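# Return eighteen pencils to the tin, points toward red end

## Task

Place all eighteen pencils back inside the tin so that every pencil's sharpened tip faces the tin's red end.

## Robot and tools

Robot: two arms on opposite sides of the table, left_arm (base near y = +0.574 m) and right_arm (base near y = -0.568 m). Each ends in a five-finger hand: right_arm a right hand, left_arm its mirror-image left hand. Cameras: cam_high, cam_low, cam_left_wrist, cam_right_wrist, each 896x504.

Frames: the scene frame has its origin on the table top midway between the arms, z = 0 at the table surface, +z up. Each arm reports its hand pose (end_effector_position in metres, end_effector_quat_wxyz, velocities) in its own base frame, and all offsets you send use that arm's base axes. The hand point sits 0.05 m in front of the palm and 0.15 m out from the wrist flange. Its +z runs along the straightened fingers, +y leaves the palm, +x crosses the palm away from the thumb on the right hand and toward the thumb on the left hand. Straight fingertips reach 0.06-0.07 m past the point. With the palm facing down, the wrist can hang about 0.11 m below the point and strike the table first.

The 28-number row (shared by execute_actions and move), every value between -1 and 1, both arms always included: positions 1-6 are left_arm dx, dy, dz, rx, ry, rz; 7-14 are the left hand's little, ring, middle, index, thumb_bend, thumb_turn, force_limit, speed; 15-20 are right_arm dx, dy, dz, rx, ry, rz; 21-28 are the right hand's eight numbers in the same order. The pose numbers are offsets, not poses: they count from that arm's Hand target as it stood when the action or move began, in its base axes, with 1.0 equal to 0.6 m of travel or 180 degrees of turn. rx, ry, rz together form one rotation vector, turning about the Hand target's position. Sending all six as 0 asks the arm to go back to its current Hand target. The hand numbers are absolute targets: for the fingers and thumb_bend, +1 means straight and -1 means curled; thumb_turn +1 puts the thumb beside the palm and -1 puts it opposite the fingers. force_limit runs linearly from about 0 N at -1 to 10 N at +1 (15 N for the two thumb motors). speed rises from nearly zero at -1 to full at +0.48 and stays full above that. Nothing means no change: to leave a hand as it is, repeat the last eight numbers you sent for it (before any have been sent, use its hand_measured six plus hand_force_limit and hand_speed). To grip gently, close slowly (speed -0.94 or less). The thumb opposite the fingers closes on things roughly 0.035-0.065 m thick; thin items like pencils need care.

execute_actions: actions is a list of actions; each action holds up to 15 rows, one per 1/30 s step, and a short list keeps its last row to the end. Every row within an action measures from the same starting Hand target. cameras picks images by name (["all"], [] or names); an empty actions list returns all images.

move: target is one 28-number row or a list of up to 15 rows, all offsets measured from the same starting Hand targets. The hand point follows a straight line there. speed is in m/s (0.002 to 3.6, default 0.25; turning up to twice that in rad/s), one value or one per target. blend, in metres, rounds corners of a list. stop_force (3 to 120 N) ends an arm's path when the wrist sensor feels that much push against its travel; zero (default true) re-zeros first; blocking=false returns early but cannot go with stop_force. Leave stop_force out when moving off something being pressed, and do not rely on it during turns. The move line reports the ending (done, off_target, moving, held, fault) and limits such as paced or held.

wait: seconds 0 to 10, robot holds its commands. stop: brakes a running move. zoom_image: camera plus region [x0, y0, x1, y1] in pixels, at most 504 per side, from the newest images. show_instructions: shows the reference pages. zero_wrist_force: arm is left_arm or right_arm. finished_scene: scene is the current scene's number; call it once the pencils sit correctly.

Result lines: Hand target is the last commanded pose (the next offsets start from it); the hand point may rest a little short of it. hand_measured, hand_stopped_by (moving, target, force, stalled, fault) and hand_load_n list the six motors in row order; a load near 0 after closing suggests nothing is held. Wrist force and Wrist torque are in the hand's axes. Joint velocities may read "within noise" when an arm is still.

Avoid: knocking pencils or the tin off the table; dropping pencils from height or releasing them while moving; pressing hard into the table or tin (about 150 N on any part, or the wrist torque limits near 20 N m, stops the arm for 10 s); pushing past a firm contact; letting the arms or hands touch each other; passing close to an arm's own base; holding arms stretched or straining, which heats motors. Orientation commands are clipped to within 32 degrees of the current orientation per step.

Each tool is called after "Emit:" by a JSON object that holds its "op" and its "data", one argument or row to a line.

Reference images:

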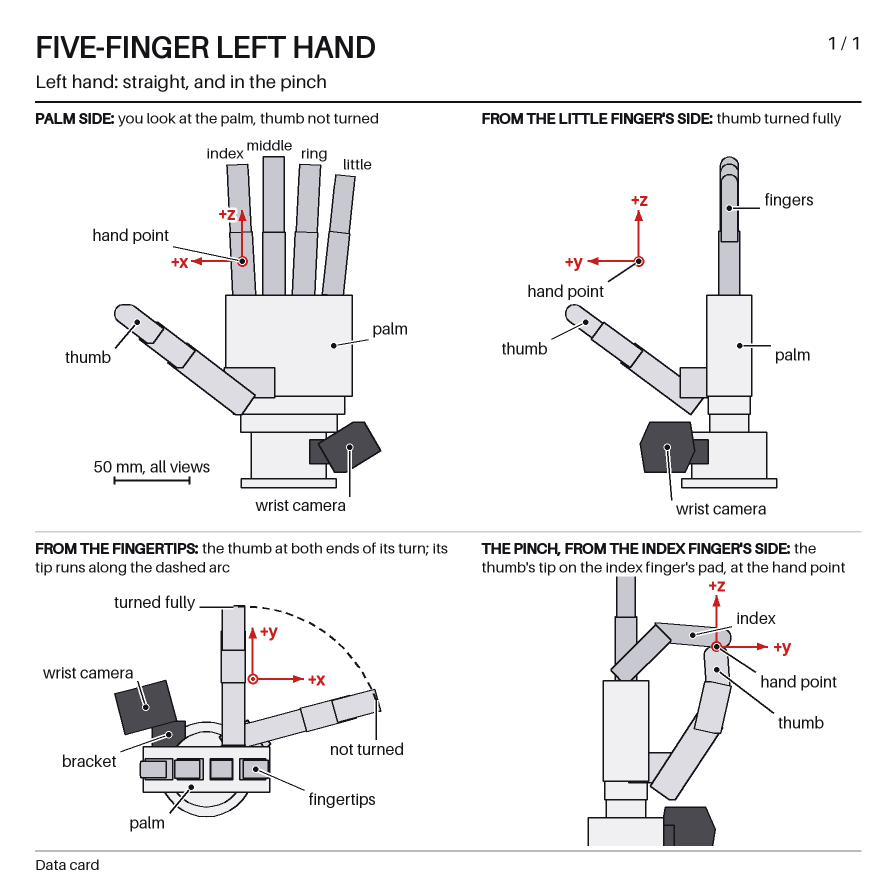

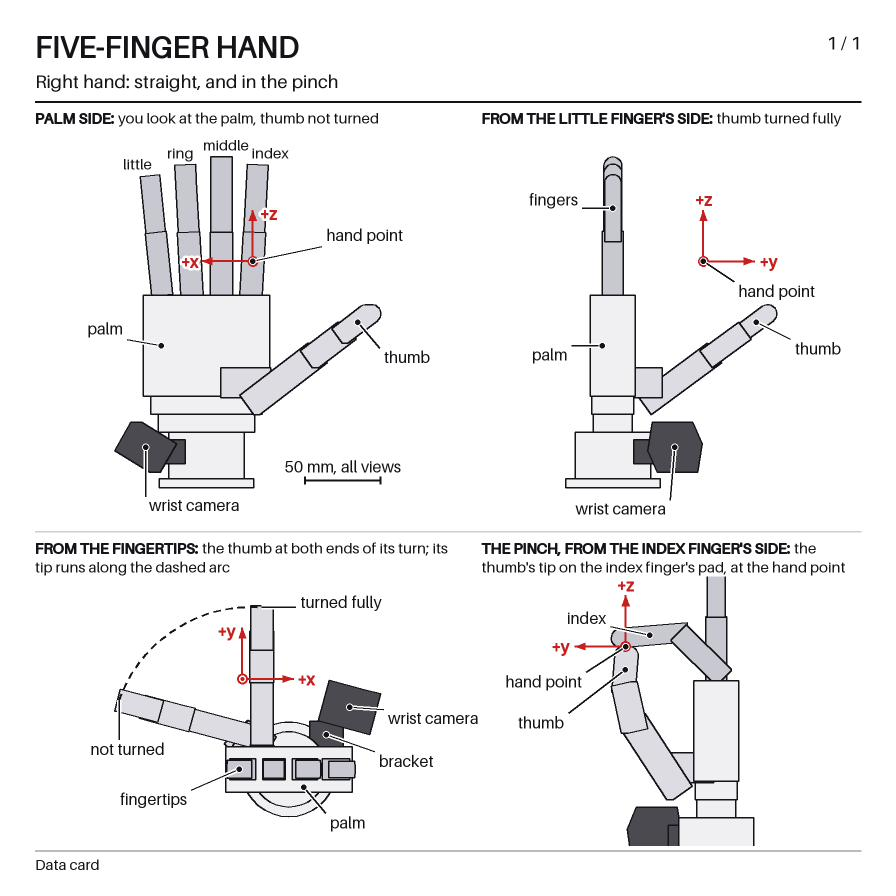

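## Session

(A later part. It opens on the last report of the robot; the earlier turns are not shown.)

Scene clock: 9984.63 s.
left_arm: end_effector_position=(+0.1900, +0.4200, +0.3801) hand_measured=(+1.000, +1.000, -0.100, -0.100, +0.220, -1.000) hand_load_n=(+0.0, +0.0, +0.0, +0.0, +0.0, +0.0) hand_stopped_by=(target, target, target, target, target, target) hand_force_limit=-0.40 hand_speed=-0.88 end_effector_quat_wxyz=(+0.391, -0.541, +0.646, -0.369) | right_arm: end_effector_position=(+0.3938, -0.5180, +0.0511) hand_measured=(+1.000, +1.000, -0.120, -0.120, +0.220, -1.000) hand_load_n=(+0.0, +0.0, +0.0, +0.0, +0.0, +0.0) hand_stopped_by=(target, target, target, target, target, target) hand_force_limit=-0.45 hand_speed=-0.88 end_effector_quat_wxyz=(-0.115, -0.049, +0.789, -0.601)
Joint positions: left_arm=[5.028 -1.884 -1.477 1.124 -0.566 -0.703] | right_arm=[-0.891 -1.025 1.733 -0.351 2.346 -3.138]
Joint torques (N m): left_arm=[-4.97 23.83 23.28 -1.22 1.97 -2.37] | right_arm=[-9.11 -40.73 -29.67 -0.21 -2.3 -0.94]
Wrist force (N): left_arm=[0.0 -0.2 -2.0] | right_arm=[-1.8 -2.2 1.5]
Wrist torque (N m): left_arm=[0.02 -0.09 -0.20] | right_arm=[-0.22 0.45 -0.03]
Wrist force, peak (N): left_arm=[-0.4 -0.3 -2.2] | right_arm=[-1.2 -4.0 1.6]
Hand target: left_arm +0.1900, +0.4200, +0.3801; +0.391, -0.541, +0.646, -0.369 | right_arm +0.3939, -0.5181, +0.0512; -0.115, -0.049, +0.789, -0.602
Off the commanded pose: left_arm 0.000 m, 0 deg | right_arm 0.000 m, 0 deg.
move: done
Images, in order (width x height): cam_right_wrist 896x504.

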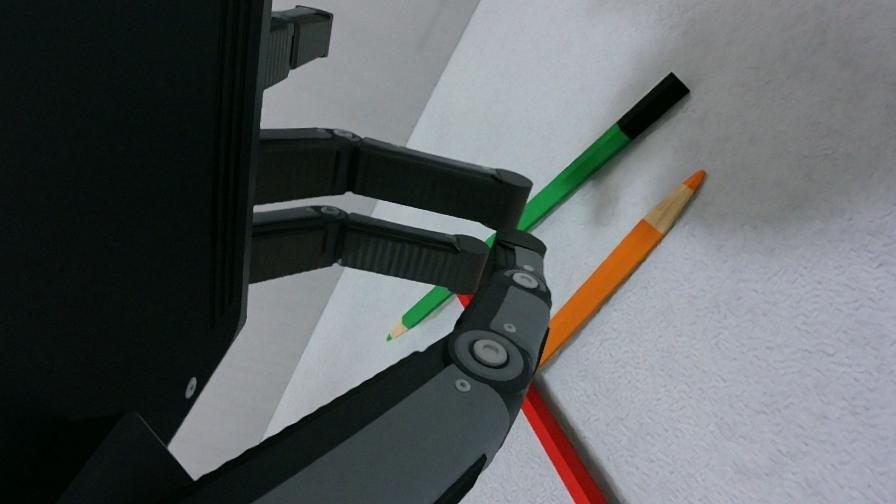

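Emit:
{"op": "move", "data": {
  "target": [0,0,0,0,0,0,1,1,-0.1,-0.1,0.22,-1,-0.4,-0.88,0.0173,-0.0028,-0.0187,0,0,-0.0244,1,1,-0.12,-0.12,0.22,-1,-0.45,-0.88],
  "speed": 0.06,
  "cameras": ["cam_right_wrist"]
}}

Scene clock: 10012.40 s.
left_arm: end_effector_position=(+0.1900, +0.4200, +0.3801) hand_measured=(+1.000, +1.000, -0.100, -0.100, +0.220, -1.000) hand_load_n=(+0.0, +0.0, +0.0, +0.0, +0.0, +0.0) hand_stopped_by=(target, target, target, target, target, target) hand_force_limit=-0.40 hand_speed=-0.88 end_effector_quat_wxyz=(+0.391, -0.541, +0.646, -0.369) | right_arm: end_effector_position=(+0.4043, -0.5197, +0.0400) hand_measured=(+1.000, +1.000, -0.120, -0.120, +0.220, -1.000) hand_load_n=(+0.0, +0.0, +0.0, +0.0, +0.0, +0.0) hand_stopped_by=(target, target, target, target, target, target) hand_force_limit=-0.45 hand_speed=-0.88 end_effector_quat_wxyz=(-0.138, -0.019, +0.790, -0.597)
Joint positions: left_arm=[5.028 -1.884 -1.477 1.124 -0.566 -0.703] | right_arm=[-0.852 -0.952 1.645 -0.29 2.452 -3.075]
Joint torques (N m): left_arm=[-4.22 24.21 23.37 -1.19 1.88 -2.44] | right_arm=[-10.36 -46.6 -3.4 -1.06 -2.68 -1.12]
Wrist force (N): left_arm=[-0.1 0.1 -1.9] | right_arm=[-1.5 -1.8 1.7]
Wrist torque (N m): left_arm=[0.06 -0.07 -0.22] | right_arm=[-0.19 0.37 -0.01]
Wrist force, peak (N): left_arm=[-0.2 -0.3 -2.2] | right_arm=[-2.0 -2.5 1.7]
Hand target: left_arm +0.1900, +0.4200, +0.3801; +0.391, -0.541, +0.646, -0.369 | right_arm +0.4042, -0.5197, +0.0399; -0.138, -0.019, +0.790, -0.597
Off the commanded pose: left_arm 0.000 m, 0 deg | right_arm 0.000 m, 0 deg.
move: done
Images, in order (width x height): cam_right_wrist 896x504.

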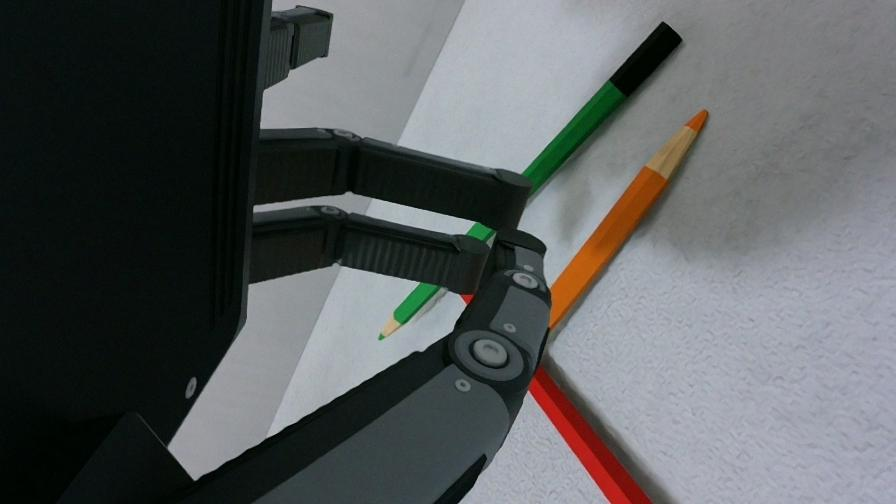

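Emit:
{"op": "move", "data": {
  "target": [
    [0,0,0,0,0,0,1,1,-0.1,-0.1,0.22,-1,-0.4,-0.88,0,0,-0.02,0,0,0,1,1,-0.12,-0.12,0.22,-1,-0.45,-0.88],
    [0,0,0,0,0,0,1,1,-0.1,-0.1,0.22,-1,-0.4,-0.88,0,0,-0.0333,0,0,0,1,1,-0.12,-0.12,0.22,-1,-0.45,-0.88]
  ],
  "speed": [0.03,0.012],
  "stop_force": 3,
  "cameras": ["cam_right_wrist"]
}}

Scene clock: 10028.27 s.
left_arm: end_effector_position=(+0.1900, +0.4200, +0.3801) hand_measured=(+1.000, +1.000, -0.100, -0.100, +0.220, -1.000) hand_load_n=(+0.0, +0.0, +0.0, +0.0, +0.0, +0.0) hand_stopped_by=(target, target, target, target, target, target) hand_force_limit=-0.40 hand_speed=-0.88 end_effector_quat_wxyz=(+0.391, -0.541, +0.646, -0.369) | right_arm: end_effector_position=(+0.4042, -0.5197, +0.0199) hand_measured=(+1.000, +1.000, -0.120, -0.120, +0.220, -1.000) hand_load_n=(+0.0, +0.0, +0.0, +0.0, +0.0, +0.0) hand_stopped_by=(target, target, target, target, target, target) hand_force_limit=-0.45 hand_speed=-0.88 end_effector_quat_wxyz=(-0.138, -0.019, +0.790, -0.597)
Joint positions: left_arm=[5.028 -1.884 -1.477 1.124 -0.566 -0.703] | right_arm=[-0.852 -0.921 1.655 -0.331 2.452 -3.075]
Joint torques (N m): left_arm=[-4.43 23.87 22.65 -1.18 1.96 -2.49] | right_arm=[-10.27 -47.89 -20.47 1.37 -0.03 -0.92]
Wrist force (N): left_arm=[0.1 -0.2 -2.1] | right_arm=[-1.4 -2.0 1.5]
Wrist torque (N m): left_arm=[0.03 -0.11 -0.20] | right_arm=[-0.20 0.36 -0.01]
Wrist force, peak (N): left_arm=[-0.2 -0.3 -2.3] | right_arm=[-1.5 -2.8 1.5]
Hand target: left_arm +0.1900, +0.4200, +0.3801; +0.391, -0.541, +0.646, -0.369 | right_arm +0.4042, -0.5197, +0.0200; -0.138, -0.019, +0.790, -0.597
Off the commanded pose: left_arm 0.000 m, 0 deg | right_arm 0.000 m, 0 deg.
move: done
Images, in order (width x height): cam_right_wrist 896x504.

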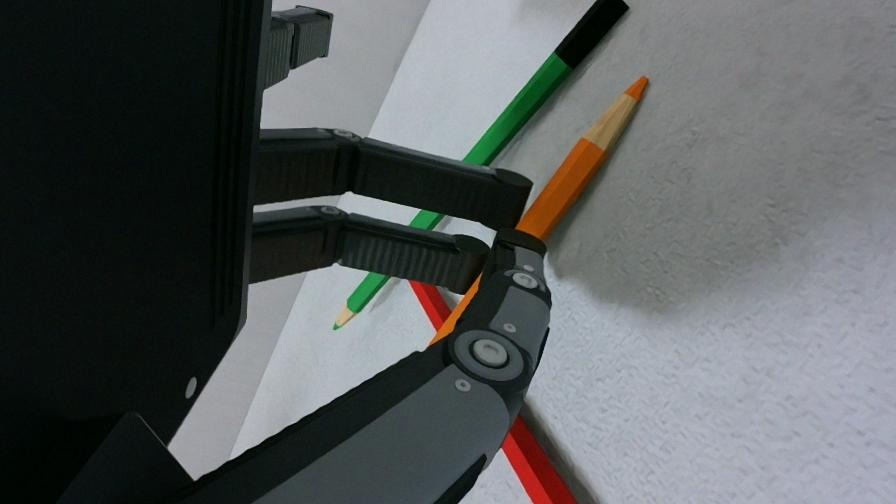

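Emit:
{"op": "move", "data": {
  "target": [
    [0,0,0,0,0,0,1,1,-0.1,-0.1,0.22,-1,-0.4,-0.88,0,0,0,0,0,0,1,1,-0.6,-0.6,0.22,-1,-0.8,-0.92],
    [0,0,0,0,0,0,1,1,-0.1,-0.1,0.22,-1,-0.4,-0.88,0,0,0,0,0,0,1,1,-0.65,-0.65,0.22,-1,-0.45,-0.92],
    [0,0,0,0,0,0,1,1,-0.1,-0.1,0.22,-1,-0.4,-0.88,0,0,0.05,0,0,0,1,1,-0.65,-0.65,0.22,-1,-0.45,-0.92]
  ],
  "speed": 0.03,
  "cameras": ["cam_right_wrist","cam_high"]
}}

Scene clock: 10036.73 s.
left_arm: end_effector_position=(+0.1900, +0.4200, +0.3801) hand_measured=(+1.000, +1.000, -0.100, -0.100, +0.220, -1.000) hand_load_n=(+0.0, +0.0, +0.0, +0.0, +0.0, +0.0) hand_stopped_by=(target, target, target, target, target, target) hand_force_limit=-0.40 hand_speed=-0.88 end_effector_quat_wxyz=(+0.391, -0.541, +0.646, -0.369) | right_arm: end_effector_position=(+0.4043, -0.5198, +0.0502) hand_measured=(+1.000, +1.000, -0.238, -0.230, +0.220, -1.000) hand_load_n=(+0.0, +0.0, +0.0, +0.0, +0.0, +0.0) hand_stopped_by=(target, target, force, force, target, target) hand_force_limit=-0.45 hand_speed=-0.92 end_effector_quat_wxyz=(-0.138, -0.019, +0.790, -0.597) end_effector_velocity=(+0.000, -0.001, +0.000) end_effector_angular_velocity=(-0.003, -0.003, -0.001)
Joint positions: left_arm=[5.028 -1.884 -1.477 1.124 -0.566 -0.703] | right_arm=[-0.852 -0.967 1.639 -0.269 2.452 -3.075]
Joint velocities: left_arm=[within noise] | right_arm=[-0.001 0.002 0 -0.006 0 0]
Joint torques (N m): left_arm=[-4.45 24.58 22.33 -1.24 1.88 -2.36] | right_arm=[-9.34 -29.7 -18.12 -1.02 -2.15 -0.06]
Wrist force (N): left_arm=[-0.2 -0.2 -1.7] | right_arm=[-1.6 -1.9 1.5]
Wrist torque (N m): left_arm=[0.00 -0.05 -0.21] | right_arm=[-0.19 0.39 -0.03]
Wrist force, peak (N): left_arm=[-0.3 -0.4 -2.3] | right_arm=[-0.5 -6.9 1.0]
Hand target: left_arm +0.1900, +0.4200, +0.3801; +0.391, -0.541, +0.646, -0.369 | right_arm +0.4042, -0.5197, +0.0500; -0.138, -0.019, +0.790, -0.597
Off the commanded pose: left_arm 0.000 m, 0 deg | right_arm 0.000 m, 0 deg.
move: done
Images, in order (width x height): cam_high 896x504, cam_right_wrist 896x504.

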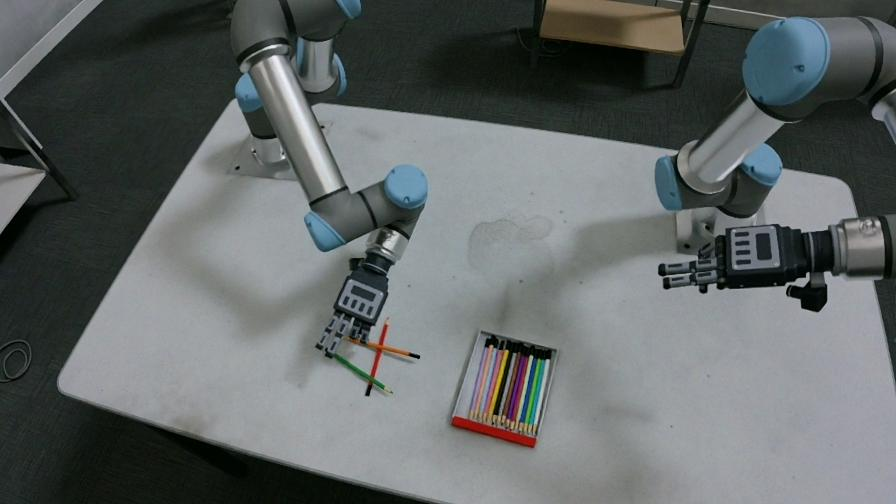

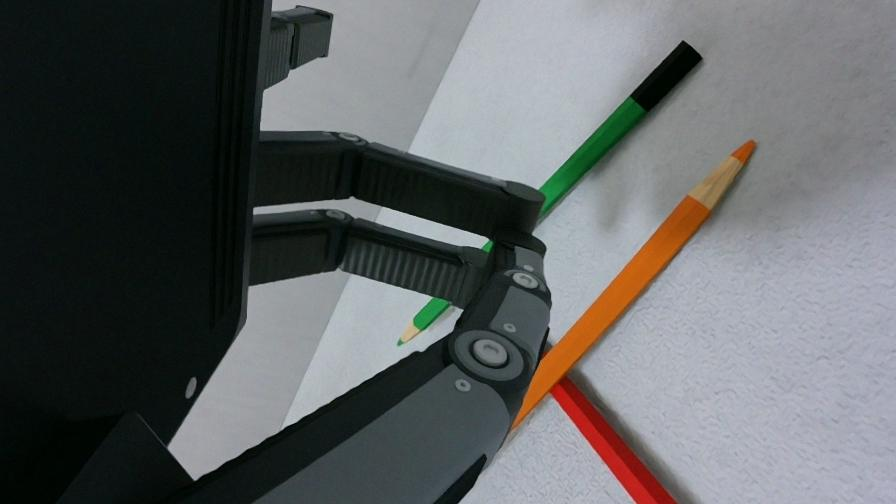

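Emit:
{"op": "zoom_image", "data": {
  "camera": "cam_right_wrist",
  "region": [500, 120, 780, 440]
}}

Scaled by 1.575 from the camera's 896x504 image, which has a finer 1280x720 frame.

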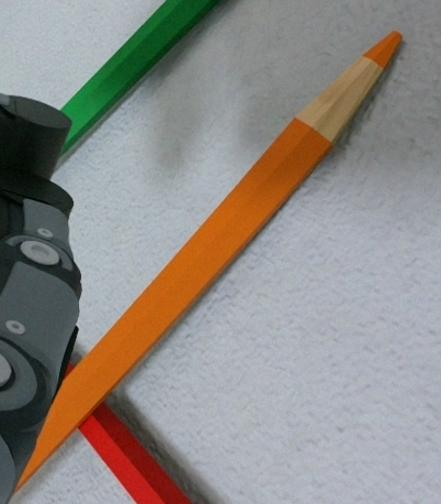

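Emit:
{"op": "move", "data": {
  "target": [
    [0,0,0,0,0,0,1,1,-0.1,-0.1,0.22,-1,-0.4,-0.88,0,0,0,0,0,0,1,1,-0.12,-0.12,0.22,-1,-0.45,-0.88],
    [0,0,0,0,0,0,1,1,-0.1,-0.1,0.22,-1,-0.4,-0.88,0.0035,0.0103,-0.01,0,0,-0.0111,1,1,-0.12,-0.12,0.22,-1,-0.45,-0.88]
  ],
  "speed": 0.05,
  "cameras": ["cam_right_wrist"]
}}

Emit:
{"op": "zoom_image", "data": {
  "camera": "cam_right_wrist",
  "region": [500, 80, 780, 400]
}}

Scene clock: 10124.50 s.
left_arm: end_effector_position=(+0.1900, +0.4200, +0.3801) hand_measured=(+1.000, +1.000, -0.100, -0.100, +0.220, -1.000) hand_load_n=(+0.0, +0.0, +0.0, +0.0, +0.0, +0.0) hand_stopped_by=(target, target, target, target, target, target) hand_force_limit=-0.40 hand_speed=-0.88 end_effector_quat_wxyz=(+0.391, -0.541, +0.646, -0.369) | right_arm: end_effector_position=(+0.4065, -0.5136, +0.0440) hand_measured=(+1.000, +1.000, -0.120, -0.120, +0.220, -1.000) hand_load_n=(+0.0, +0.0, +0.0, +0.0, +0.0, +0.0) hand_stopped_by=(target, target, target, target, target, target) hand_force_limit=-0.45 hand_speed=-0.88 end_effector_quat_wxyz=(-0.149, -0.005, +0.790, -0.594)
Joint positions: left_arm=[5.028 -1.884 -1.477 1.124 -0.566 -0.703] | right_arm=[-0.831 -0.941 1.616 -0.243 2.503 -3.038]
Joint torques (N m): left_arm=[-3.69 24.6 22.84 -1.2 1.88 -2.29] | right_arm=[-10.12 -46.88 -3.99 -1.08 -2.23 -0.93]
Wrist force (N): left_arm=[-0.1 -0.1 -2.0] | right_arm=[-1.6 -2.2 1.5]
Wrist torque (N m): left_arm=[0.04 -0.07 -0.21] | right_arm=[-0.22 0.39 -0.01]
Wrist force, peak (N): left_arm=[-0.1 -0.1 -2.3] | right_arm=[-1.7 -2.4 1.5]
Hand target: left_arm +0.1900, +0.4200, +0.3801; +0.391, -0.541, +0.646, -0.369 | right_arm +0.4063, -0.5136, +0.0440; -0.149, -0.005, +0.790, -0.594
Off the commanded pose: left_arm 0.000 m, 0 deg | right_arm 0.000 m, 0 deg.
move: done
Images, in order (width x height): cam_right_wrist 896x504.

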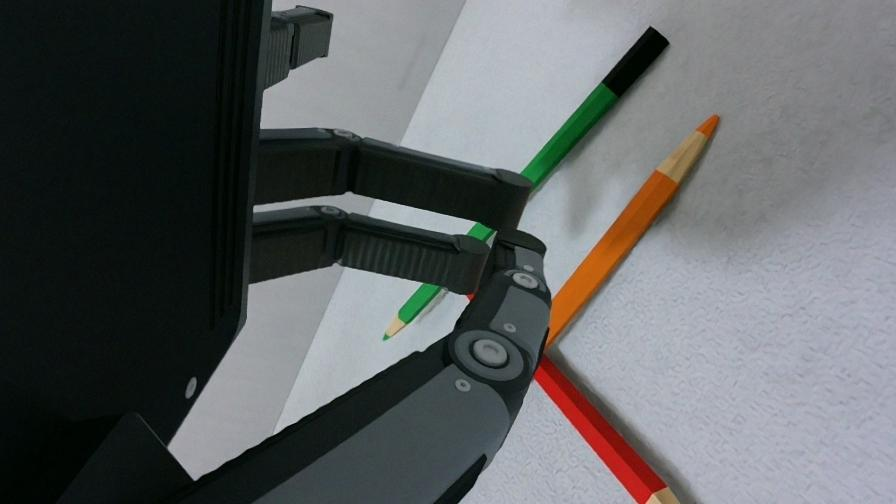

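Scaled by 1.575 from the camera's 896x504 image, which has a finer 1280x720 frame.

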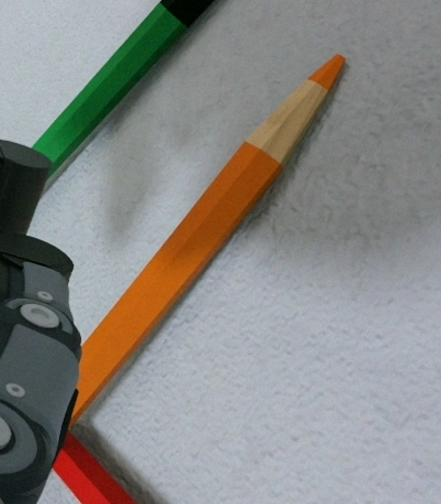

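Emit:
{"op": "move", "data": {
  "target": [
    [0,0,0,0,0,0,1,1,-0.1,-0.1,0.22,-1,-0.4,-0.88,0,0,-0.033,0,0,0,1,1,-0.12,-0.12,0.22,-1,-0.45,-0.88],
    [0,0,0,0,0,0,1,1,-0.1,-0.1,0.22,-1,-0.4,-0.88,0,0,-0.0458,0,0,0,1,1,-0.12,-0.12,0.22,-1,-0.45,-0.88]
  ],
  "speed": [0.03,0.012],
  "stop_force": 3,
  "cameras": ["cam_right_wrist"]
}}

Emit:
{"op": "zoom_image", "data": {
  "camera": "cam_right_wrist",
  "region": [420, 40, 700, 360]
}}

Scene clock: 10132.70 s.
left_arm: end_effector_position=(+0.1900, +0.4200, +0.3801) hand_measured=(+1.000, +1.000, -0.100, -0.100, +0.220, -1.000) hand_load_n=(+0.0, +0.0, +0.0, +0.0, +0.0, +0.0) hand_stopped_by=(target, target, target, target, target, target) hand_force_limit=-0.40 hand_speed=-0.88 end_effector_quat_wxyz=(+0.391, -0.541, +0.646, -0.369) | right_arm: end_effector_position=(+0.4063, -0.5135, +0.0165) hand_measured=(+1.000, +1.000, -0.120, -0.120, +0.220, -1.000) hand_load_n=(+0.0, +0.0, +0.0, +0.0, +0.0, +0.0) hand_stopped_by=(target, target, target, target, target, target) hand_force_limit=-0.45 hand_speed=-0.88 end_effector_quat_wxyz=(-0.149, -0.005, +0.790, -0.594)
Joint positions: left_arm=[5.028 -1.884 -1.477 1.124 -0.566 -0.703] | right_arm=[-0.832 -0.899 1.63 -0.298 2.503 -3.038]
Joint torques (N m): left_arm=[-3.73 24.59 22.5 -1.08 1.94 -2.42] | right_arm=[-9.68 -47.6 -18.38 1.3 -2.18 -0.79]
Wrist force (N): left_arm=[0.0 -0.3 -1.9] | right_arm=[-1.8 -2.6 1.5]
Wrist torque (N m): left_arm=[0.02 -0.10 -0.20] | right_arm=[-0.27 0.40 -0.03]
Wrist force, peak (N): left_arm=[-0.2 -0.3 -2.3] | right_arm=[-1.8 -2.6 1.5]
Hand target: left_arm +0.1900, +0.4200, +0.3801; +0.391, -0.541, +0.646, -0.369 | right_arm +0.4063, -0.5136, +0.0165; -0.149, -0.005, +0.790, -0.594
Off the commanded pose: left_arm 0.000 m, 0 deg | right_arm 0.000 m, 0 deg.
move: done
Images, in order (width x height): cam_right_wrist 896x504.

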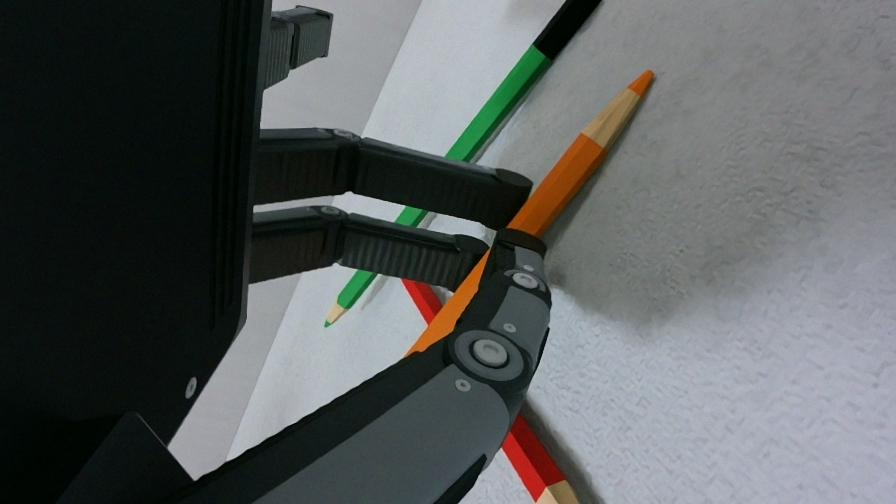

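Scaled by 1.575 from the camera's 896x504 image, which has a finer 1280x720 frame.

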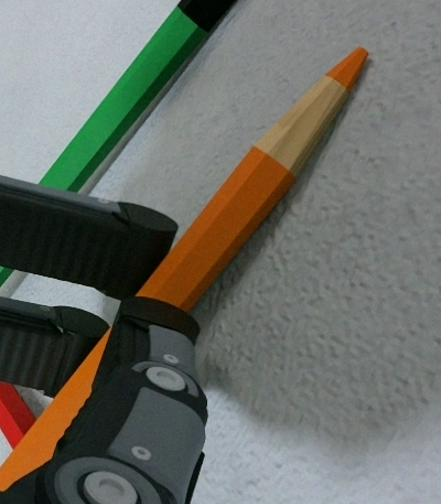

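Emit:
{"op": "move", "data": {
  "target": [
    [0,0,0,0,0,0,1,1,-0.1,-0.1,0.22,-1,-0.4,-0.88,0,0,0,0,0,0,1,1,-0.6,-0.6,0.22,-1,-0.8,-0.92],
    [0,0,0,0,0,0,1,1,-0.1,-0.1,0.22,-1,-0.4,-0.88,0,0,0,0,0,0,1,1,-0.65,-0.65,0.22,-1,-0.45,-0.92]
  ],
  "speed": 0.03,
  "cameras": ["cam_right_wrist"]
}}

Scene clock: 10137.63 s.
left_arm: end_effector_position=(+0.1900, +0.4200, +0.3801) hand_measured=(+1.000, +1.000, -0.100, -0.100, +0.220, -1.000) hand_load_n=(+0.0, -0.5, +0.0, +0.0, +0.0, +0.0) hand_stopped_by=(target, target, target, target, target, target) hand_force_limit=-0.40 hand_speed=-0.88 end_effector_quat_wxyz=(+0.391, -0.541, +0.646, -0.369) | right_arm: end_effector_position=(+0.4063, -0.5136, +0.0165) hand_measured=(+1.000, +1.000, -0.170, -0.184, +0.220, -1.000) hand_load_n=(+0.0, +0.0, +3.5, +3.5, +3.5, -1.0) hand_stopped_by=(target, target, force, force, target, target) hand_force_limit=-0.45 hand_speed=-0.92 end_effector_quat_wxyz=(-0.149, -0.005, +0.790, -0.594)
Joint positions: left_arm=[5.028 -1.884 -1.477 1.124 -0.566 -0.703] | right_arm=[-0.832 -0.899 1.63 -0.298 2.503 -3.038]
Joint torques (N m): left_arm=[-3.69 24.96 22.53 -1.13 2.05 -2.32] | right_arm=[-9.52 -46.31 -26.26 1.21 -2.16 0.57]
Wrist force (N): left_arm=[-0.1 -0.2 -2.1] | right_arm=[-1.5 -3.8 1.1]
Wrist torque (N m): left_arm=[0.03 -0.08 -0.21] | right_arm=[-0.31 0.39 -0.05]
Wrist force, peak (N): left_arm=[-0.2 -0.2 -2.2] | right_arm=[-1.2 -4.3 0.9]
Hand target: left_arm +0.1900, +0.4200, +0.3801; +0.391, -0.541, +0.646, -0.369 | right_arm +0.4063, -0.5136, +0.0165; -0.149, -0.005, +0.790, -0.594
Off the commanded pose: left_arm 0.000 m, 0 deg | right_arm 0.000 m, 0 deg.
move: done
Images, in order (width x height): cam_right_wrist 896x504.

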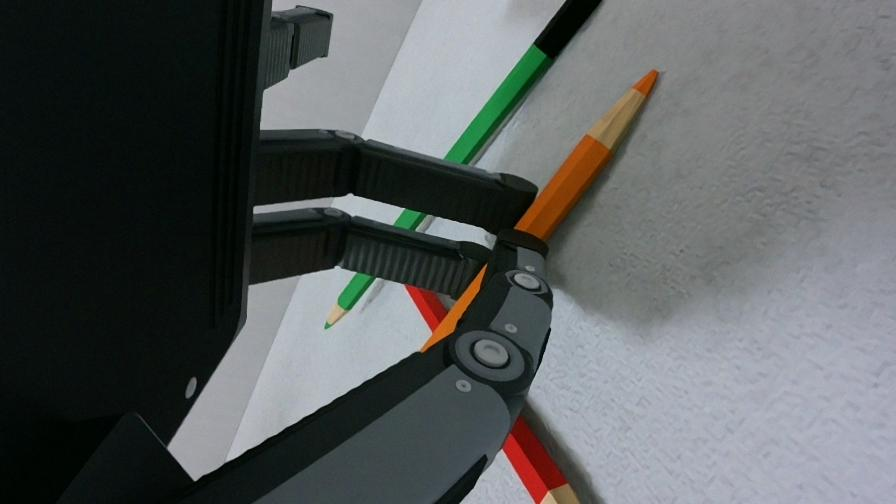

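Emit:
{"op": "move", "data": {
  "target": [0,0,0,0,0,0,1,1,-0.1,-0.1,0.22,-1,-0.4,-0.88,0,0,0.07,0,0,0,1,1,-0.65,-0.65,0.22,-1,-0.45,-0.92],
  "speed": 0.04,
  "cameras": ["cam_right_wrist"]
}}

Scene clock: 10142.80 s.
left_arm: end_effector_position=(+0.1900, +0.4200, +0.3801) hand_measured=(+1.000, +1.000, -0.100, -0.100, +0.220, -1.000) hand_load_n=(+0.0, +0.0, +0.0, +0.0, +0.0, +0.0) hand_stopped_by=(target, target, target, target, target, target) hand_force_limit=-0.40 hand_speed=-0.88 end_effector_quat_wxyz=(+0.391, -0.541, +0.646, -0.369) | right_arm: end_effector_position=(+0.4064, -0.5137, +0.0587) hand_measured=(+1.000, +1.000, -0.170, -0.184, +0.222, -1.000) hand_load_n=(+0.0, +0.0, +3.5, +3.0, +4.0, -0.5) hand_stopped_by=(target, target, force, force, target, target) hand_force_limit=-0.45 hand_speed=-0.92 end_effector_quat_wxyz=(-0.149, -0.005, +0.790, -0.594)
Joint positions: left_arm=[5.028 -1.884 -1.477 1.124 -0.566 -0.703] | right_arm=[-0.832 -0.962 1.606 -0.212 2.503 -3.038]
Joint torques (N m): left_arm=[-2.96 25.2 22.47 -1.18 1.97 -2.33] | right_arm=[-9.52 -31.6 -9.93 -0.97 -1.2 0.79]
Wrist force (N): left_arm=[-0.1 -0.3 -1.9] | right_arm=[-1.7 -2.0 1.5]
Wrist torque (N m): left_arm=[0.02 -0.08 -0.21] | right_arm=[-0.19 0.41 -0.01]
Wrist force, peak (N): left_arm=[-0.4 -0.2 -2.2] | right_arm=[-1.3 -4.3 1.0]
Hand target: left_arm +0.1900, +0.4200, +0.3801; +0.391, -0.541, +0.646, -0.369 | right_arm +0.4063, -0.5136, +0.0585; -0.149, -0.005, +0.790, -0.594
Off the commanded pose: left_arm 0.000 m, 0 deg | right_arm 0.000 m, 0 deg.
move: done
Images, in order (width x height): cam_right_wrist 896x504.

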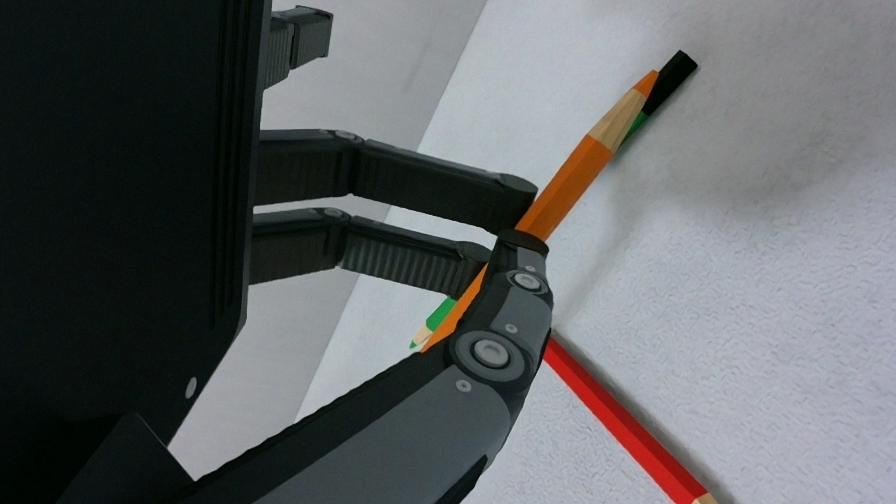

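Emit:
{"op": "move", "data": {
  "target": [
    [0,0,0,0,0,0,1,1,-0.1,-0.1,0.22,-1,-0.4,-0.88,0,0,0.119,0,0,0,1,1,-0.65,-0.65,0.22,-1,-0.45,-0.92],
    [0,0,0,0,0,0,1,1,-0.1,-0.1,0.22,-1,-0.4,-0.88,0.393,-0.1102,0.119,0,0,0.5772,1,1,-0.65,-0.65,0.22,-1,-0.45,-0.92],
    [0,0,0,0,0,0,1,1,-0.1,-0.1,0.22,-1,-0.4,-0.88,0.393,-0.1102,-0.002,0,0,0.5772,1,1,-0.65,-0.65,0.22,-1,-0.45,-0.92]
  ],
  "speed": [0.1,0.25,0.1],
  "blend": [0.02,0.02,0],
  "cameras": ["cam_high"]
}}

Emit:
{"op": "zoom_image", "data": {
  "camera": "cam_high",
  "region": [430, 320, 570, 460]
}}

Emit:
{"op": "zoom_image", "data": {
  "camera": "cam_high",
  "region": [450, 375, 500, 430]
}}

Scene clock: 10214.10 s.
left_arm: end_effector_position=(+0.1900, +0.4200, +0.3801) hand_measured=(+1.000, +1.000, -0.100, -0.100, +0.220, -1.000) hand_load_n=(+0.0, +0.0, +0.0, +0.0, +0.0, +0.0) hand_stopped_by=(target, target, target, target, target, target) hand_force_limit=-0.40 hand_speed=-0.88 end_effector_quat_wxyz=(+0.391, -0.541, +0.646, -0.369) | right_arm: end_effector_position=(+0.6421, -0.5796, +0.0572) hand_measured=(+1.000, +1.000, -0.170, -0.184, +0.222, -1.000) hand_load_n=(+0.0, +0.0, +3.5, +3.0, +4.0, -0.5) hand_stopped_by=(target, target, force, force, target, target) hand_force_limit=-0.45 hand_speed=-0.92 end_effector_quat_wxyz=(-0.376, +0.625, -0.483, +0.483)
Joint positions: left_arm=[5.028 -1.884 -1.477 1.124 -0.566 -0.703] | right_arm=[-1.145 -0.448 0.65 0.36 0.488 -3.9]
Joint torques (N m): left_arm=[-2.49 25.97 22.05 -1.16 1.93 -2.23] | right_arm=[7.94 -61.45 -33.09 2.65 1.87 0.11]
Wrist force (N): left_arm=[-0.2 0.0 -2.1] | right_arm=[-0.9 -2.2 1.4]
Wrist torque (N m): left_arm=[0.05 -0.06 -0.22] | right_arm=[-0.20 0.36 0.04]
Wrist force, peak (N): left_arm=[-0.1 -0.3 -2.3] | right_arm=[-0.4 -3.6 2.0]
Hand target: left_arm +0.1900, +0.4200, +0.3801; +0.391, -0.541, +0.646, -0.369 | right_arm +0.6421, -0.5797, +0.0573; -0.376, +0.625, -0.483, +0.483
Off the commanded pose: left_arm 0.000 m, 0 deg | right_arm 0.000 m, 0 deg.
move: done
Images, in order (width x height): cam_high 896x504.

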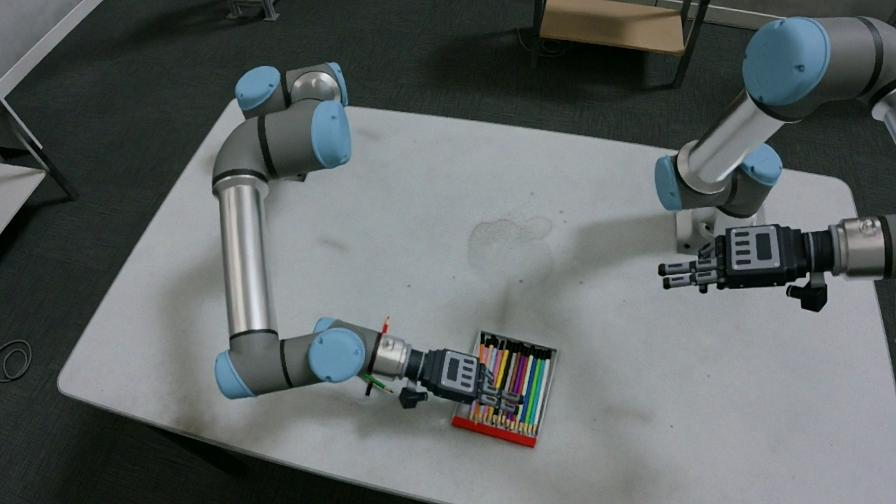

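Scaled by 3.600 from the camera's 896x504 image, which has a finer 1280x720 frame.

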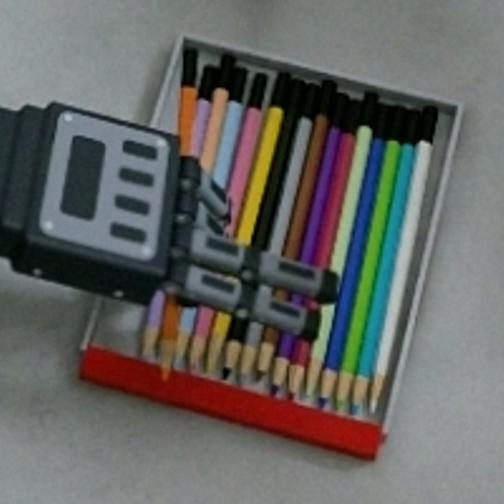

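Scaled by 9.164 from the camera's 896x504 image, which has a finer 1280x720 frame.

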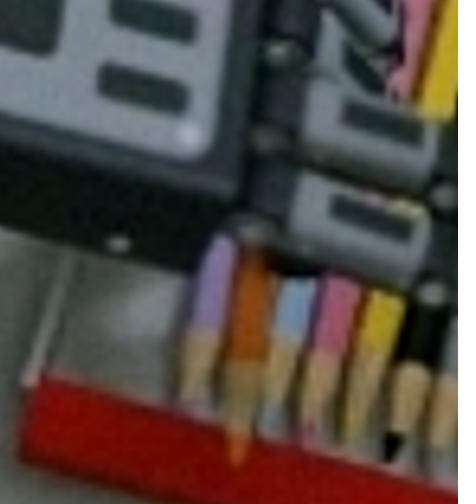

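Emit:
{"op": "move", "data": {
  "target": [0,0,0,0,0,0,1,1,-0.1,-0.1,0.22,-1,-0.4,-0.88,-0.0197,0.042,-0.01,0,0,-0.0333,1,1,-0.65,-0.65,0.22,-1,-0.45,-0.92],
  "speed": 0.08,
  "cameras": ["cam_high"]
}}

Emit:
{"op": "zoom_image", "data": {
  "camera": "cam_high",
  "region": [430, 320, 570, 460]
}}

Emit:
{"op": "zoom_image", "data": {
  "camera": "cam_high",
  "region": [450, 375, 500, 430]
}}

Scene clock: 10240.83 s.
left_arm: end_effector_position=(+0.1900, +0.4200, +0.3801) hand_measured=(+1.000, +1.000, -0.100, -0.100, +0.220, -1.000) hand_load_n=(-0.5, +0.0, +0.0, +0.0, +0.0, +0.5) hand_stopped_by=(target, target, target, target, target, target) hand_force_limit=-0.40 hand_speed=-0.88 end_effector_quat_wxyz=(+0.391, -0.541, +0.646, -0.369) | right_arm: end_effector_position=(+0.6304, -0.5544, +0.0513) hand_measured=(+1.000, +1.000, -0.170, -0.184, +0.222, -1.000) hand_load_n=(+0.0, +0.0, +3.5, +3.0, +4.5, -0.5) hand_stopped_by=(target, target, force, force, target, target) hand_force_limit=-0.45 hand_speed=-0.92 end_effector_quat_wxyz=(-0.351, +0.599, -0.515, +0.502)
Joint positions: left_arm=[5.028 -1.884 -1.477 1.124 -0.566 -0.703] | right_arm=[-1.131 -0.62 0.992 0.092 0.591 -3.787]
Joint torques (N m): left_arm=[-2.51 26.19 21.72 -1.16 1.98 -2.29] | right_arm=[-9.47 -54.12 -13.22 -1.04 -2.88 -0.18]
Wrist force (N): left_arm=[-0.2 -0.1 -1.8] | right_arm=[-1.1 -2.4 1.5]
Wrist torque (N m): left_arm=[0.03 -0.06 -0.22] | right_arm=[-0.29 0.40 -0.01]
Wrist force, peak (N): left_arm=[-0.1 -0.2 -2.4] | right_arm=[-1.7 -2.7 1.3]
Hand target: left_arm +0.1900, +0.4200, +0.3801; +0.391, -0.541, +0.646, -0.369 | right_arm +0.6303, -0.5545, +0.0513; -0.350, +0.599, -0.515, +0.502
Off the commanded pose: left_arm 0.000 m, 0 deg | right_arm 0.000 m, 0 deg.
move: done
Images, in order (width x height): cam_high 896x504.

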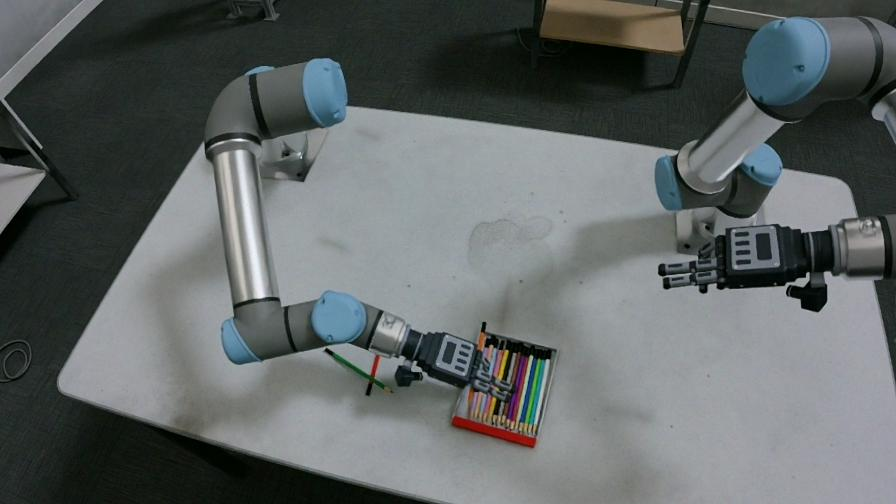

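Scaled by 3.600 from the camera's 896x504 image, which has a finer 1280x720 frame.

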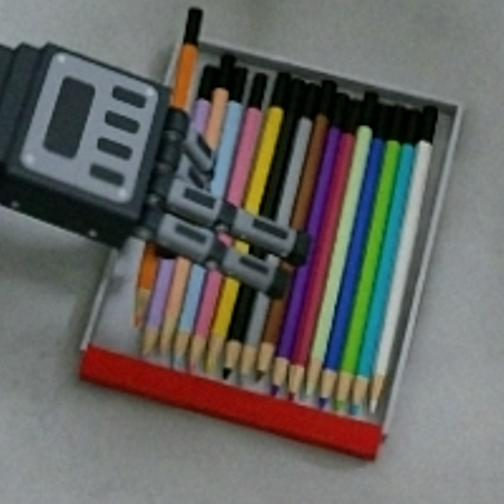

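Scaled by 9.164 from the camera's 896x504 image, which has a finer 1280x720 frame.

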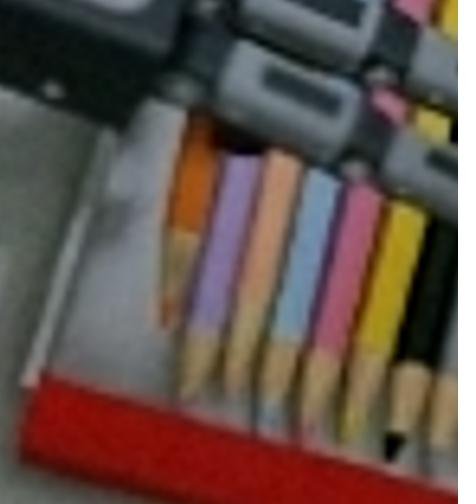

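Emit:
{"op": "move", "data": {
  "target": [0,0,0,0,0,0,1,1,-0.1,-0.1,0.22,-1,-0.4,-0.88,0.0055,-0.0063,-0.0188,0,0,-0.0111,1,1,-0.65,-0.65,0.22,-1,-0.45,-0.92],
  "speed": 0.05,
  "cameras": ["cam_high"]
}}

Emit:
{"op": "zoom_image", "data": {
  "camera": "cam_high",
  "region": [430, 320, 570, 460]
}}

Emit:
{"op": "zoom_image", "data": {
  "camera": "cam_high",
  "region": [450, 375, 500, 430]
}}

Scene clock: 10253.60 s.
left_arm: end_effector_position=(+0.1900, +0.4200, +0.3801) hand_measured=(+1.000, +1.000, -0.100, -0.100, +0.220, -1.000) hand_load_n=(+0.0, -0.5, +0.0, +0.0, +0.0, +0.0) hand_stopped_by=(target, target, target, target, target, target) hand_force_limit=-0.40 hand_speed=-0.88 end_effector_quat_wxyz=(+0.391, -0.541, +0.646, -0.369) | right_arm: end_effector_position=(+0.6336, -0.5581, +0.0397) hand_measured=(+1.000, +1.000, -0.170, -0.184, +0.222, -1.000) hand_load_n=(+0.0, +0.0, +3.5, +3.0, +4.5, -1.0) hand_stopped_by=(target, target, force, force, target, target) hand_force_limit=-0.45 hand_speed=-0.92 end_effector_quat_wxyz=(-0.342, +0.590, -0.526, +0.508) end_effector_velocity=(+0.000, +0.002, +0.000) end_effector_angular_velocity=(+0.002, +0.000, +0.007)
Joint positions: left_arm=[5.028 -1.884 -1.477 1.124 -0.566 -0.703] | right_arm=[-1.124 -0.618 1.018 0.039 0.63 -3.755]
Joint velocities: left_arm=[within noise] | right_arm=[0.001 0 -0.001 0.005 -0.006 -0.003]
Joint torques (N m): left_arm=[-2.47 26.23 22.25 -1.2 1.93 -2.26] | right_arm=[-6.74 -53.23 -32.18 1.35 -3.91 -0.93]
Wrist force (N): left_arm=[-0.1 -0.3 -1.9] | right_arm=[-1.0 -2.7 1.3]
Wrist torque (N m): left_arm=[0.01 -0.08 -0.21] | right_arm=[-0.30 0.35 -0.01]
Wrist force, peak (N): left_arm=[-0.4 0.0 -2.3] | right_arm=[-1.2 -2.9 1.5]
Hand target: left_arm +0.1900, +0.4200, +0.3801; +0.391, -0.541, +0.646, -0.369 | right_arm +0.6336, -0.5583, +0.0400; -0.342, +0.590, -0.526, +0.508
Off the commanded pose: left_arm 0.000 m, 0 deg | right_arm 0.000 m, 0 deg.
move: done
Images, in order (width x height): cam_high 896x504.

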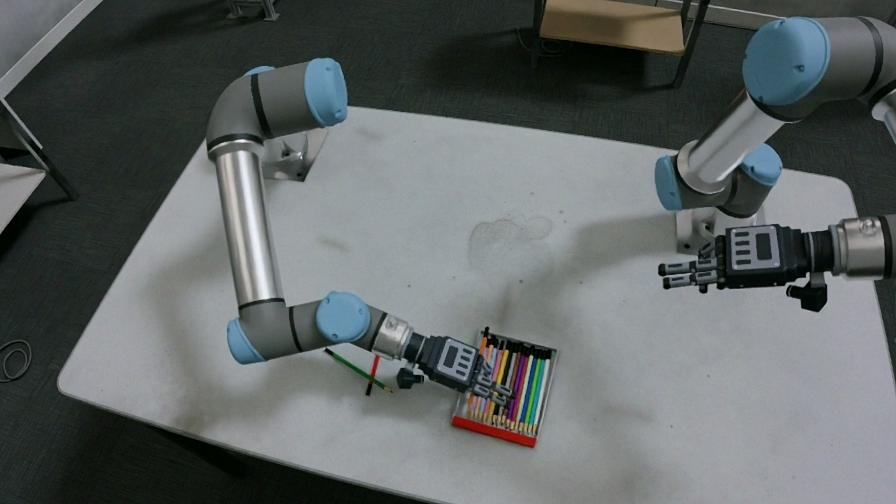

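Scaled by 3.600 from the camera's 896x504 image, which has a finer 1280x720 frame.

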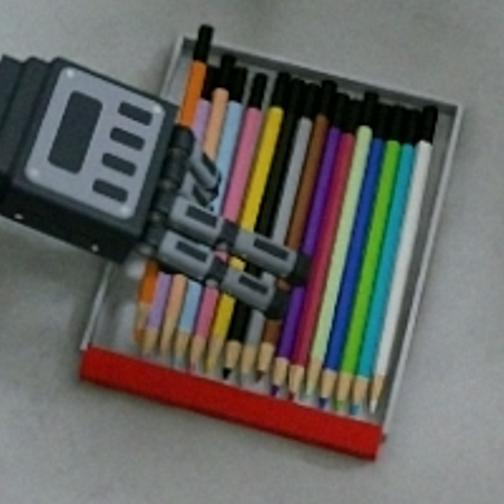

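Scaled by 9.164 from the camera's 896x504 image, which has a finer 1280x720 frame.

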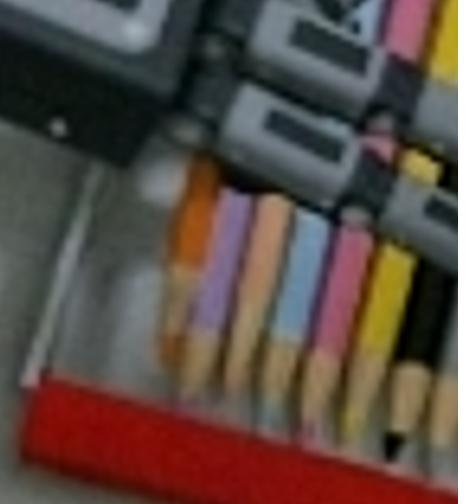

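Emit:
{"op": "move", "data": {
  "target": [0,0,0,0,0,0,1,1,-0.1,-0.1,0.22,-1,-0.4,-0.88,0,0,-0.032,0,0,0,1,1,-0.65,-0.65,0.22,-1,-0.45,-0.92],
  "speed": 0.012,
  "stop_force": 3,
  "cameras": ["cam_high"]
}}

Emit:
{"op": "zoom_image", "data": {
  "camera": "cam_high",
  "region": [430, 320, 570, 460]
}}

Emit:
{"op": "zoom_image", "data": {
  "camera": "cam_high",
  "region": [450, 375, 500, 430]
}}

Scene clock: 10265.37 s.
left_arm: end_effector_position=(+0.1900, +0.4200, +0.3801) hand_measured=(+1.000, +1.000, -0.100, -0.100, +0.220, -1.000) hand_load_n=(+0.0, +0.0, +0.0, +0.0, +0.0, +0.5) hand_stopped_by=(target, target, target, target, target, target) hand_force_limit=-0.40 hand_speed=-0.88 end_effector_quat_wxyz=(+0.391, -0.541, +0.646, -0.369) | right_arm: end_effector_position=(+0.6336, -0.5583, +0.0249) hand_measured=(+1.000, +1.000, -0.170, -0.184, +0.220, -1.000) hand_load_n=(+0.0, +0.0, +4.0, +4.0, +2.5, -0.5) hand_stopped_by=(target, target, force, force, target, target) hand_force_limit=-0.45 hand_speed=-0.92 end_effector_quat_wxyz=(-0.342, +0.590, -0.526, +0.508)
Joint positions: left_arm=[5.028 -1.884 -1.477 1.124 -0.566 -0.703] | right_arm=[-1.124 -0.602 1.026 0.013 0.629 -3.755]
Joint torques (N m): left_arm=[-1.74 26.47 21.62 -1.25 1.92 -2.24] | right_arm=[-8.94 -57.17 -32.21 -0.32 1.33 -0.72]
Wrist force (N): left_arm=[0.0 -0.1 -1.9] | right_arm=[-1.8 -4.8 1.6]
Wrist torque (N m): left_arm=[0.03 -0.08 -0.20] | right_arm=[-0.40 0.37 -0.06]
Wrist force, peak (N): left_arm=[-0.1 -0.2 -2.3] | right_arm=[-0.4 -9.9 -0.1]
Hand target: left_arm +0.1900, +0.4200, +0.3801; +0.391, -0.541, +0.646, -0.369 | right_arm +0.6336, -0.5583, +0.0249; -0.342, +0.590, -0.526, +0.508 (not the last commanded pose)
Off the commanded pose: left_arm 0.000 m, 0 deg | right_arm 0.004 m, 0 deg.
move: contact (right_arm)
Images, in order (width x height): cam_high 896x504.

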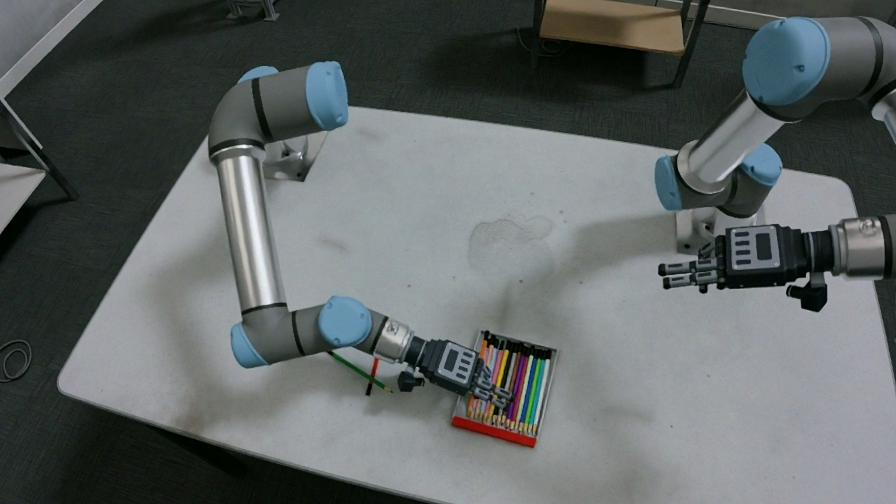

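Scaled by 3.600 from the camera's 896x504 image, which has a finer 1280x720 frame.

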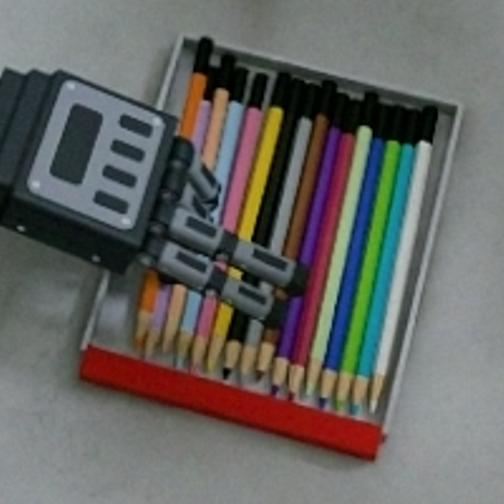

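Scaled by 9.164 from the camera's 896x504 image, which has a finer 1280x720 frame.

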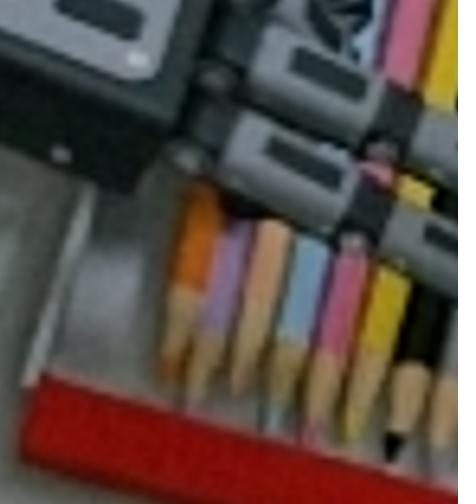

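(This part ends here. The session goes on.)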